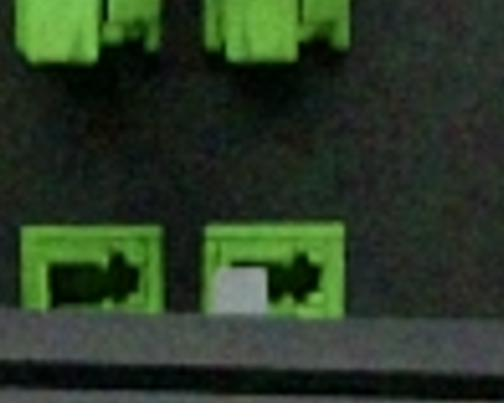

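Scene clock: 94.73 s.
Joint torques (N m): left_arm=[-3.33 1.27 -0.11 -1.96 -0.06 -0.57 -0.18] | right_arm=[-27.38 -11.77 -11.05 -3.94 1.4 0.1 -0.07]
External joint torques (N m): left_arm=[-0.32 -0.25 -0.27 -0.05 -0.07 0.12 -0.16] | right_arm=[-7.91 -0.88 -2.69 2.72 0.52 0.53 -0.06]
Motor temperatures (°C): left_arm=[30 29 29 28 30 34 31] | right_arm=[29 30 26 29 38 36 32]
Wrist force (N): left_arm=[-3.3 -0.8 -8.3] | right_arm=[-1.6 12.5 36.4]
Wrist torque (N m): left_arm=[0.00 -0.24 0.12] | right_arm=[-0.29 -0.30 0.19]
Wrist force, peak (N): left_arm=[-3.7 -0.7 -8.2] | right_arm=[-0.9 11.8 50.0]
move: done
base_odometry: x=+0.000 y=+0.000 heading=+0.000
lidar_m: 1.35 0.98 2.09 2.07 2.19 3.18 4.49 3.40 2.63 2.57 1.24 1.28
base_status: not commanded
joint_positions: torso_squat_rad=+0.350 torso_shift_rad=-0.001 torso_pitch_rad=-0.001 torso_yaw_rad=+0.000 left_shoulder_pitch_rad=+0.012 left_shoulder_roll_rad=+0.046 left_shoulder_yaw_rad=+0.037 left_elbow_rad=-0.298 left_forearm_roll_rad=-0.049 left_wrist_pitch_rad=-0.029 left_hand_roll_rad=+0.000 left_gripper_m=+0.100 right_shoulder_pitch_rad=-0.574 right_shoulder_roll_rad=-0.716 right_shoulder_yaw_rad=+0.427 right_elbow_rad=-1.396 right_forearm_roll_rad=+0.501 right_wrist_pitch_rad=+0.490 right_hand_roll_rad=+0.227 right_gripper_m=+0.046 head_pan_rad=-0.400 head_tilt_rad=+0.400
joint_status: all done
wheel_motors_off: 0
motor_effort: left_wheel=+4(6) right_wheel=+14(15)
chest: x=-0.2287 y=+0.0003 z=+1.2475 quat_wxyz=(+1.000, +0.000, +0.000, +0.000) (m; base frame)
left_hand: x=-0.0859 y=+0.2603 z=+0.5788 quat_wxyz=(+0.987, +0.029, -0.157, -0.008) (m; base frame)
right_hand: x=+0.4136 y=-0.3171 z=+1.1726 quat_wxyz=(+0.522, -0.522, -0.477, +0.477) (m; base frame)
right_hand_status: reached (checked arc, planned for 0.2 s): 2 mm and 0.1 deg off.
pictures: right_wrist_camera

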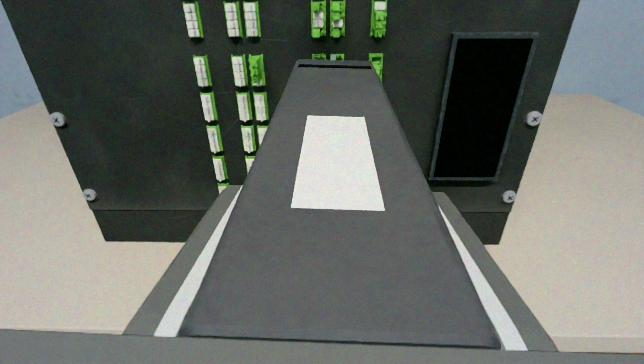

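Scaled by 10.080 from the camera's 644x364 image, which has a finer 1265x715 frame.

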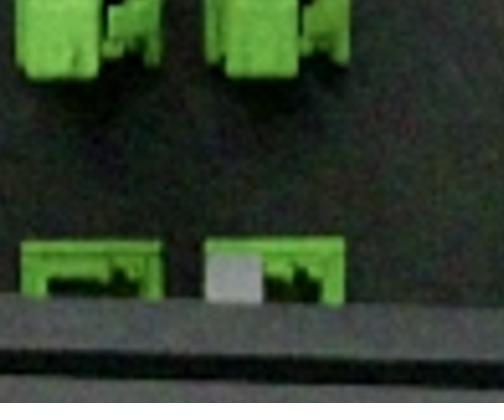

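Request:
{"name": "move", "arguments": {"target": {"side":"right","x":0.4090,"y":-0.3173,"z":1.1730,"quat_wxyz":[0.5217,-0.5228,-0.4772,0.4763]}, "cameras": ["right_wrist_camera"]}}

Request:
{"name": "zoom_image", "arguments": {"camera": "right_wrist_camera", "region": [310, 30, 360, 70]}}

Request:
{"name": "move", "arguments": {"target": {"side":"right","x":0.4150,"y":-0.3179,"z":1.1730,"quat_wxyz":[0.5217,-0.5228,-0.4772,0.4763]}, "cameras": ["right_wrist_camera"]}}

Request:
{"name": "zoom_image", "arguments": {"camera": "right_wrist_camera", "region": [310, 30, 360, 70]}}

Scene clock: 97.00 s.
Joint torques (N m): left_arm=[-3.2 1.52 -0.59 -1.93 0.01 -0.63 -0.11] | right_arm=[-21.4 -11.49 -11.04 -7.33 1.3 -0.52 0.06]
External joint torques (N m): left_arm=[-0.23 0.01 -0.75 -0.03 -0.01 0.06 -0.1] | right_arm=[-2.21 -0.6 -2.6 -0.68 0.4 -0.08 0.07]
Motor temperatures (°C): left_arm=[30 29 29 28 30 34 31] | right_arm=[29 30 26 29 38 36 32]
Wrist force (N): left_arm=[-3.4 -0.7 -7.5] | right_arm=[-2.9 11.7 -0.9]
Wrist torque (N m): left_arm=[-0.04 -0.25 0.11] | right_arm=[-0.28 -0.02 0.18]
Wrist force, peak (N): left_arm=[-3.8 -0.8 -8.1] | right_arm=[-0.9 12.2 39.8]
move: done
base_odometry: x=+0.000 y=+0.000 heading=+0.000
lidar_m: 1.35 0.97 2.09 2.07 2.21 3.19 4.49 3.41 2.63 2.57 1.24 1.28
base_status: not commanded
joint_positions: torso_squat_rad=+0.350 torso_shift_rad=+0.000 torso_pitch_rad=+0.000 torso_yaw_rad=+0.000 left_shoulder_pitch_rad=+0.012 left_shoulder_roll_rad=+0.046 left_shoulder_yaw_rad=+0.037 left_elbow_rad=-0.298 left_forearm_roll_rad=-0.049 left_wrist_pitch_rad=-0.029 left_hand_roll_rad=+0.000 left_gripper_m=+0.100 right_shoulder_pitch_rad=-0.558 right_shoulder_roll_rad=-0.724 right_shoulder_yaw_rad=+0.425 right_elbow_rad=-1.424 right_forearm_roll_rad=+0.498 right_wrist_pitch_rad=+0.501 right_hand_roll_rad=+0.228 right_gripper_m=+0.046 head_pan_rad=-0.400 head_tilt_rad=+0.400
joint_status: all done
wheel_motors_off: 0
motor_effort: left_wheel=+2(5) right_wheel=-1(14)
chest: x=-0.2280 y=+0.0003 z=+1.2475 quat_wxyz=(+1.000, +0.000, +0.000, +0.000) (m; base frame)
left_hand: x=-0.0858 y=+0.2604 z=+0.5787 quat_wxyz=(+0.987, +0.029, -0.157, -0.008) (m; base frame)
right_hand: x=+0.4098 y=-0.3170 z=+1.1717 quat_wxyz=(+0.522, -0.522, -0.477, +0.477) (m; base frame)
right_hand_status: reached (checked arc, planned for 0.2 s): 2 mm and 0.1 deg off.
pictures: right_wrist_camera

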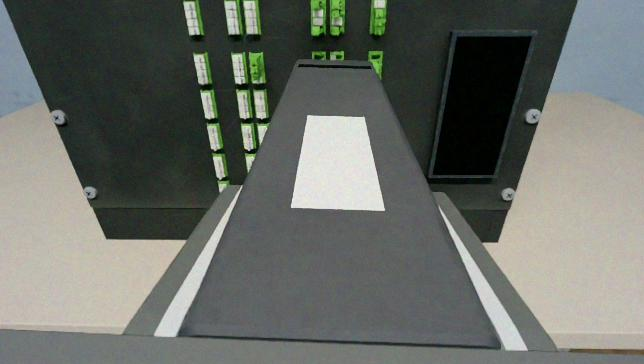

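Scaled by 10.080 from the camera's 644x364 image, which has a finer 1265x715 frame.

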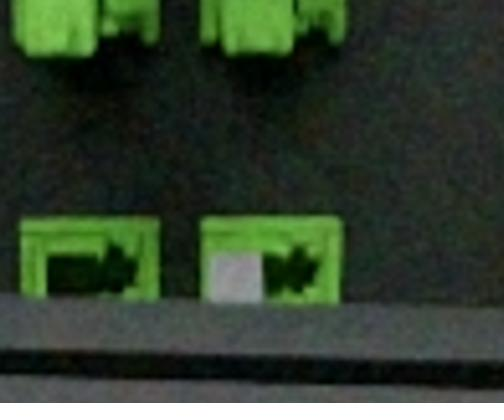

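Scene clock: 97.67 s.
Joint torques (N m): left_arm=[-3.36 1.63 -0.21 -1.84 -0.02 -0.63 -0.14] | right_arm=[-25.88 -12.21 -11.4 -4.02 1.4 0.21 -0.14]
External joint torques (N m): left_arm=[-0.36 0.12 -0.38 0.08 -0.04 0.07 -0.12] | right_arm=[-6.42 -1.29 -3.04 2.65 0.53 0.67 -0.13]
Motor temperatures (°C): left_arm=[30 29 29 28 30 34 31] | right_arm=[29 30 26 29 38 36 32]
Wrist force (N): left_arm=[-3.2 -0.9 -7.2] | right_arm=[-1.9 11.6 38.2]
Wrist torque (N m): left_arm=[0.00 -0.24 0.14] | right_arm=[-0.53 -0.37 0.18]
Wrist force, peak (N): left_arm=[-3.6 -0.7 -8.2] | right_arm=[-0.8 11.2 55.9]
move: done
base_odometry: x=+0.000 y=+0.000 heading=+0.000
lidar_m: 1.35 0.98 2.08 2.07 2.20 3.18 4.49 3.40 2.62 2.57 1.24 1.28
base_status: not commanded
joint_positions: torso_squat_rad=+0.350 torso_shift_rad=-0.001 torso_pitch_rad=-0.001 torso_yaw_rad=+0.000 left_shoulder_pitch_rad=+0.012 left_shoulder_roll_rad=+0.046 left_shoulder_yaw_rad=+0.037 left_elbow_rad=-0.298 left_forearm_roll_rad=-0.049 left_wrist_pitch_rad=-0.029 left_hand_roll_rad=+0.000 left_gripper_m=+0.100 right_shoulder_pitch_rad=-0.574 right_shoulder_roll_rad=-0.716 right_shoulder_yaw_rad=+0.426 right_elbow_rad=-1.395 right_forearm_roll_rad=+0.502 right_wrist_pitch_rad=+0.488 right_hand_roll_rad=+0.225 right_gripper_m=+0.046 head_pan_rad=-0.400 head_tilt_rad=+0.400
joint_status: all done
wheel_motors_off: 0
motor_effort: left_wheel=+3(5) right_wheel=+12(14)
chest: x=-0.2286 y=+0.0003 z=+1.2475 quat_wxyz=(+1.000, +0.000, +0.000, +0.000) (m; base frame)
left_hand: x=-0.0859 y=+0.2603 z=+0.5788 quat_wxyz=(+0.987, +0.029, -0.157, -0.008) (m; base frame)
right_hand: x=+0.4136 y=-0.3176 z=+1.1724 quat_wxyz=(+0.522, -0.522, -0.477, +0.477) (m; base frame)
right_hand_status: reached (checked arc, planned for 0.2 s): 2 mm and 0.1 deg off.
pictures: right_wrist_camera

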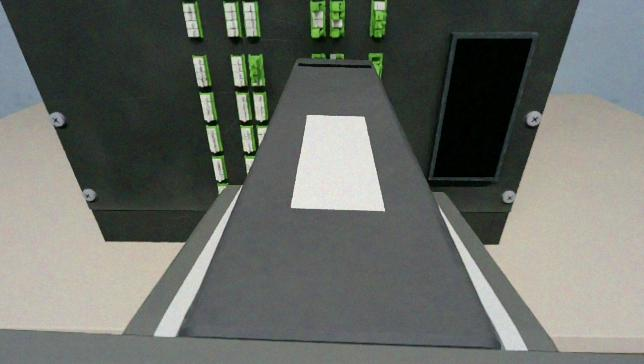

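Scaled by 10.080 from the camera's 644x364 image, which has a finer 1265x715 frame.

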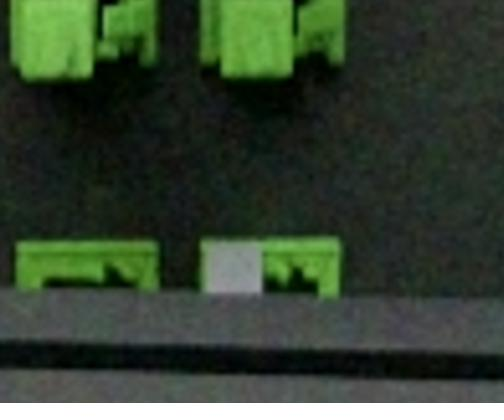

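Request:
{"name": "move", "arguments": {"target": {"side":"right","x":0.4090,"y":-0.3178,"z":1.1720,"quat_wxyz":[0.5217,-0.5228,-0.4772,0.4763]}, "cameras": ["right_wrist_camera"]}}

Request:
{"name": "zoom_image", "arguments": {"camera": "right_wrist_camera", "region": [310, 30, 360, 70]}}

Request:
{"name": "zoom_image", "arguments": {"camera": "right_wrist_camera", "region": [160, 20, 520, 364]}}

Scene clock: 99.77 s.
Joint torques (N m): left_arm=[-3.31 1.53 -0.34 -1.97 -0.05 -0.69 -0.12] | right_arm=[-20.63 -11.43 -10.08 -7.24 1.39 -0.46 0]
External joint torques (N m): left_arm=[-0.34 0.01 -0.51 -0.07 -0.07 0 -0.11] | right_arm=[-1.45 -0.53 -1.65 -0.57 0.5 -0.03 0]
Motor temperatures (°C): left_arm=[30 29 29 28 30 34 31] | right_arm=[29 30 26 29 38 36 32]
Wrist force (N): left_arm=[-3.5 -0.7 -7.4] | right_arm=[-2.9 12.0 -1.1]
Wrist torque (N m): left_arm=[-0.03 -0.25 0.11] | right_arm=[-0.32 -0.02 0.18]
Wrist force, peak (N): left_arm=[-3.7 -0.7 -7.9] | right_arm=[-0.5 11.7 38.2]
move: done
base_odometry: x=+0.000 y=+0.000 heading=+0.000
lidar_m: 1.35 0.98 2.09 2.07 2.19 3.19 4.49 3.41 2.63 2.57 1.24 1.28
base_status: not commanded
joint_positions: torso_squat_rad=+0.350 torso_shift_rad=+0.000 torso_pitch_rad=+0.000 torso_yaw_rad=+0.000 left_shoulder_pitch_rad=+0.012 left_shoulder_roll_rad=+0.046 left_shoulder_yaw_rad=+0.037 left_elbow_rad=-0.298 left_forearm_roll_rad=-0.049 left_wrist_pitch_rad=-0.029 left_hand_roll_rad=+0.000 left_gripper_m=+0.100 right_shoulder_pitch_rad=-0.556 right_shoulder_roll_rad=-0.722 right_shoulder_yaw_rad=+0.424 right_elbow_rad=-1.421 right_forearm_roll_rad=+0.502 right_wrist_pitch_rad=+0.498 right_hand_roll_rad=+0.225 right_gripper_m=+0.046 head_pan_rad=-0.400 head_tilt_rad=+0.400
joint_status: all done
wheel_motors_off: 0
motor_effort: left_wheel=-1(4) right_wheel=-1(14)
chest: x=-0.2280 y=+0.0003 z=+1.2475 quat_wxyz=(+1.000, +0.000, +0.000, +0.000) (m; base frame)
left_hand: x=-0.0859 y=+0.2604 z=+0.5787 quat_wxyz=(+0.987, +0.029, -0.157, -0.008) (m; base frame)
right_hand: x=+0.4098 y=-0.3176 z=+1.1708 quat_wxyz=(+0.522, -0.522, -0.477, +0.477) (m; base frame)
right_hand_status: reached (checked arc, planned for 0.2 s): 1 mm and 0.1 deg off.
pictures: right_wrist_camera

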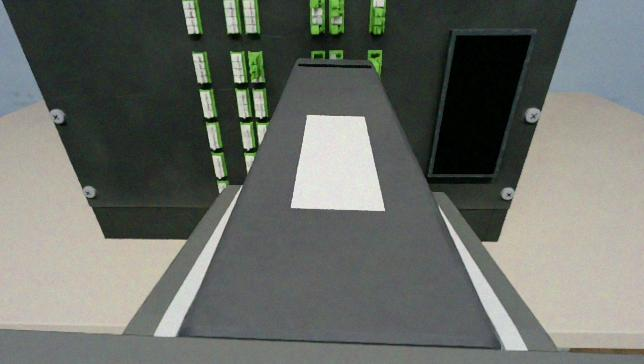

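Scaled by 10.080 from the camera's 644x364 image, which has a finer 1265x715 frame.

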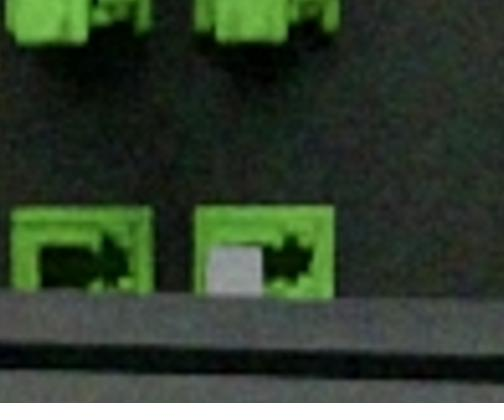

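Scaled by 1.400 from the camera's 644x364 image, which has a finer 1265x715 frame.

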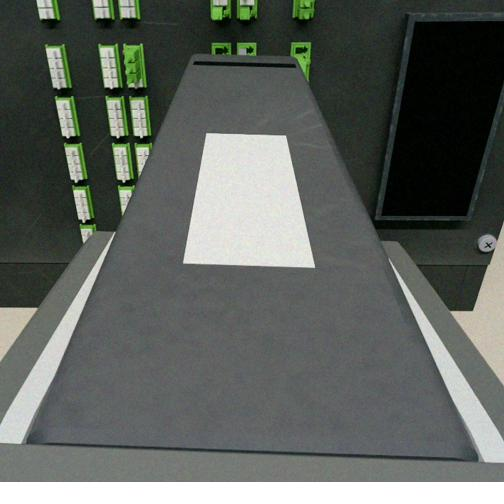

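Request:
{"name": "move", "arguments": {"target": {"side":"right","x":0.4090,"y":-0.3183,"z":1.1732,"quat_wxyz":[0.5235,-0.5210,-0.4752,0.4783]}, "cameras": ["right_wrist_camera"]}}

Request:
{"name": "zoom_image", "arguments": {"camera": "right_wrist_camera", "region": [310, 30, 360, 70]}}

Request:
{"name": "move", "arguments": {"joints": {"right_gripper_m":0.03}, "cameras": ["head_camera"]}}

Request:
{"name": "zoom_image", "arguments": {"camera": "head_camera", "region": [415, 210, 455, 250]}}

Scene clock: 102.97 s.
Joint torques (N m): left_arm=[-3.27 1.53 -0.38 -1.97 -0.07 -0.74 -0.14] | right_arm=[-21.03 -11.25 -8.68 -7.71 1.18 -0.64 -0.07]
External joint torques (N m): left_arm=[-0.3 0.01 -0.55 -0.07 -0.08 -0.05 -0.12] | right_arm=[-1.87 -0.25 -0.11 -1.16 0.27 -0.19 -0.06]
Motor temperatures (°C): left_arm=[30 29 29 28 30 34 31] | right_arm=[29 30 26 29 38 36 32]
Wrist force (N): left_arm=[-2.9 0.1 -7.7] | right_arm=[-2.9 12.0 -1.1]
Wrist torque (N m): left_arm=[-0.14 -0.19 0.14] | right_arm=[-0.31 -0.04 0.20]
Wrist force, peak (N): left_arm=[-3.5 -0.4 -8.0] | right_arm=[-4.3 13.1 -0.6]
move: done
base_odometry: x=+0.000 y=+0.000 heading=+0.000
lidar_m: 1.35 0.98 2.08 2.07 2.20 3.18 4.49 3.41 2.63 2.58 1.24 1.27
base_status: not commanded
joint_positions: torso_squat_rad=+0.350 torso_shift_rad=+0.000 torso_pitch_rad=+0.000 torso_yaw_rad=+0.000 left_shoulder_pitch_rad=+0.012 left_shoulder_roll_rad=+0.046 left_shoulder_yaw_rad=+0.037 left_elbow_rad=-0.298 left_forearm_roll_rad=-0.049 left_wrist_pitch_rad=-0.029 left_hand_roll_rad=+0.000 left_gripper_m=+0.100 right_shoulder_pitch_rad=-0.559 right_shoulder_roll_rad=-0.736 right_shoulder_yaw_rad=+0.432 right_elbow_rad=-1.433 right_forearm_roll_rad=+0.477 right_wrist_pitch_rad=+0.510 right_hand_roll_rad=+0.235 right_gripper_m=+0.046 head_pan_rad=-0.400 head_tilt_rad=+0.400
joint_status: all done
wheel_motors_off: 0
motor_effort: left_wheel=+1(3) right_wheel=-2(3)
chest: x=-0.2280 y=+0.0003 z=+1.2475 quat_wxyz=(+1.000, +0.000, +0.000, +0.000) (m; base frame)
left_hand: x=-0.0859 y=+0.2604 z=+0.5787 quat_wxyz=(+0.987, +0.029, -0.157, -0.008) (m; base frame)
right_hand: x=+0.4090 y=-0.3184 z=+1.1727 quat_wxyz=(+0.524, -0.521, -0.475, +0.478) (m; base frame)
right_hand_status: reached (checked arc, planned for 0.1 s): 1 mm and 0.0 deg off.
pictures: right_wrist_camera

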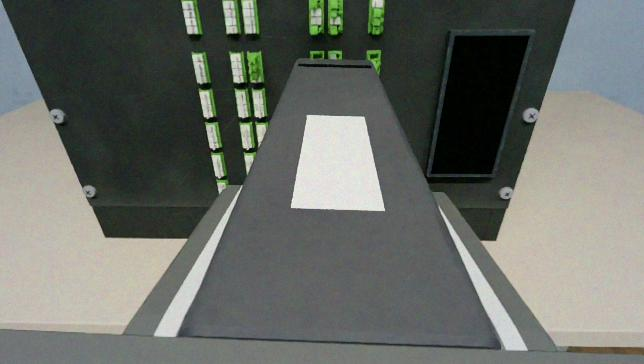

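Scaled by 10.080 from the camera's 644x364 image, which has a finer 1265x715 frame.

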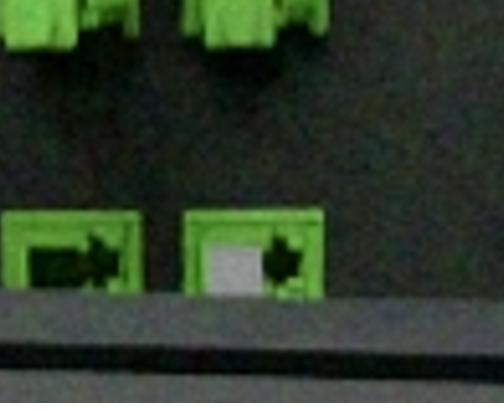

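Scene clock: 103.57 s.
Joint torques (N m): left_arm=[-3.35 1.17 -0.35 -1.87 -0.14 -0.65 -0.18] | right_arm=[-20.76 -11.49 -8.6 -7.65 1.45 -0.69 0]
External joint torques (N m): left_arm=[-0.38 -0.34 -0.52 0.03 -0.15 0.04 -0.17] | right_arm=[-1.6 -0.5 -0.04 -1.1 0.54 -0.24 0.01]
Motor temperatures (°C): left_arm=[30 29 29 28 30 34 31] | right_arm=[29 30 26 29 38 36 32]
Wrist force (N): left_arm=[-3.9 -0.6 -7.6] | right_arm=[-2.7 12.1 -0.8]
Wrist torque (N m): left_arm=[-0.05 -0.33 0.11] | right_arm=[-0.33 0.01 0.17]
Wrist force, peak (N): left_arm=[-3.6 -0.4 -8.0] | right_arm=[-2.7 12.1 -0.8]
move: off_target
base_odometry: x=+0.000 y=+0.000 heading=+0.000
lidar_m: 1.35 0.97 2.08 2.07 2.20 3.19 4.49 3.41 2.62 2.57 1.24 1.28
base_status: not commanded
joint_positions: torso_squat_rad=+0.350 torso_shift_rad=+0.000 torso_pitch_rad=+0.000 torso_yaw_rad=+0.000 left_shoulder_pitch_rad=+0.012 left_shoulder_roll_rad=+0.046 left_shoulder_yaw_rad=+0.037 left_elbow_rad=-0.298 left_forearm_roll_rad=-0.049 left_wrist_pitch_rad=-0.029 left_hand_roll_rad=+0.000 left_gripper_m=+0.100 right_shoulder_pitch_rad=-0.559 right_shoulder_roll_rad=-0.736 right_shoulder_yaw_rad=+0.432 right_elbow_rad=-1.433 right_forearm_roll_rad=+0.477 right_wrist_pitch_rad=+0.510 right_hand_roll_rad=+0.235 right_gripper_m=+0.046 head_pan_rad=-0.400 head_tilt_rad=+0.400
joint_status: right_gripper_m off_target (ended at +0.046, target +0.030)
wheel_motors_off: 0
motor_effort: left_wheel=+4(4) right_wheel=+0(2)
chest: x=-0.2280 y=+0.0003 z=+1.2475 quat_wxyz=(+1.000, +0.000, +0.000, +0.000) (m; base frame)
left_hand: x=-0.0859 y=+0.2604 z=+0.5787 quat_wxyz=(+0.987, +0.029, -0.157, -0.008) (m; base frame)
right_hand: x=+0.4090 y=-0.3184 z=+1.1727 quat_wxyz=(+0.524, -0.521, -0.475, +0.478) (m; base frame)
pictures: head_camera

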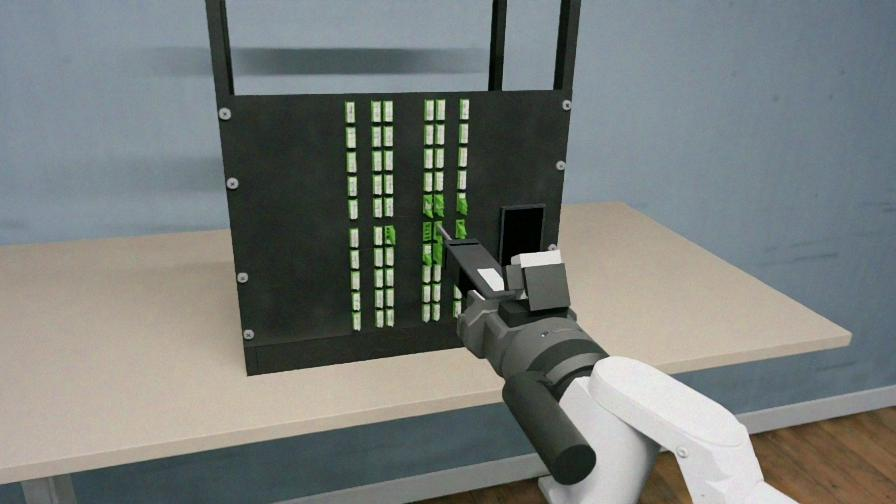

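Scaled by 12.600 from the camera's 896x504 image, which has a finer 1280x720 frame.

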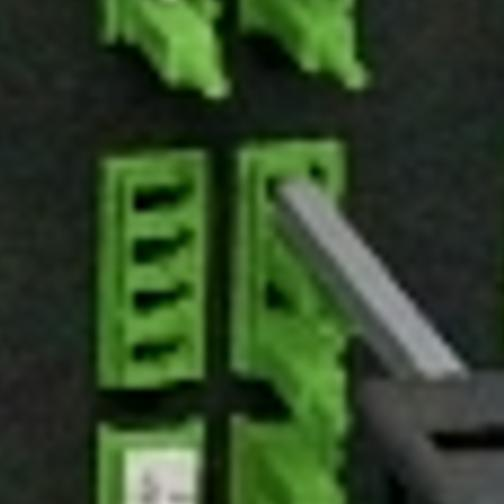

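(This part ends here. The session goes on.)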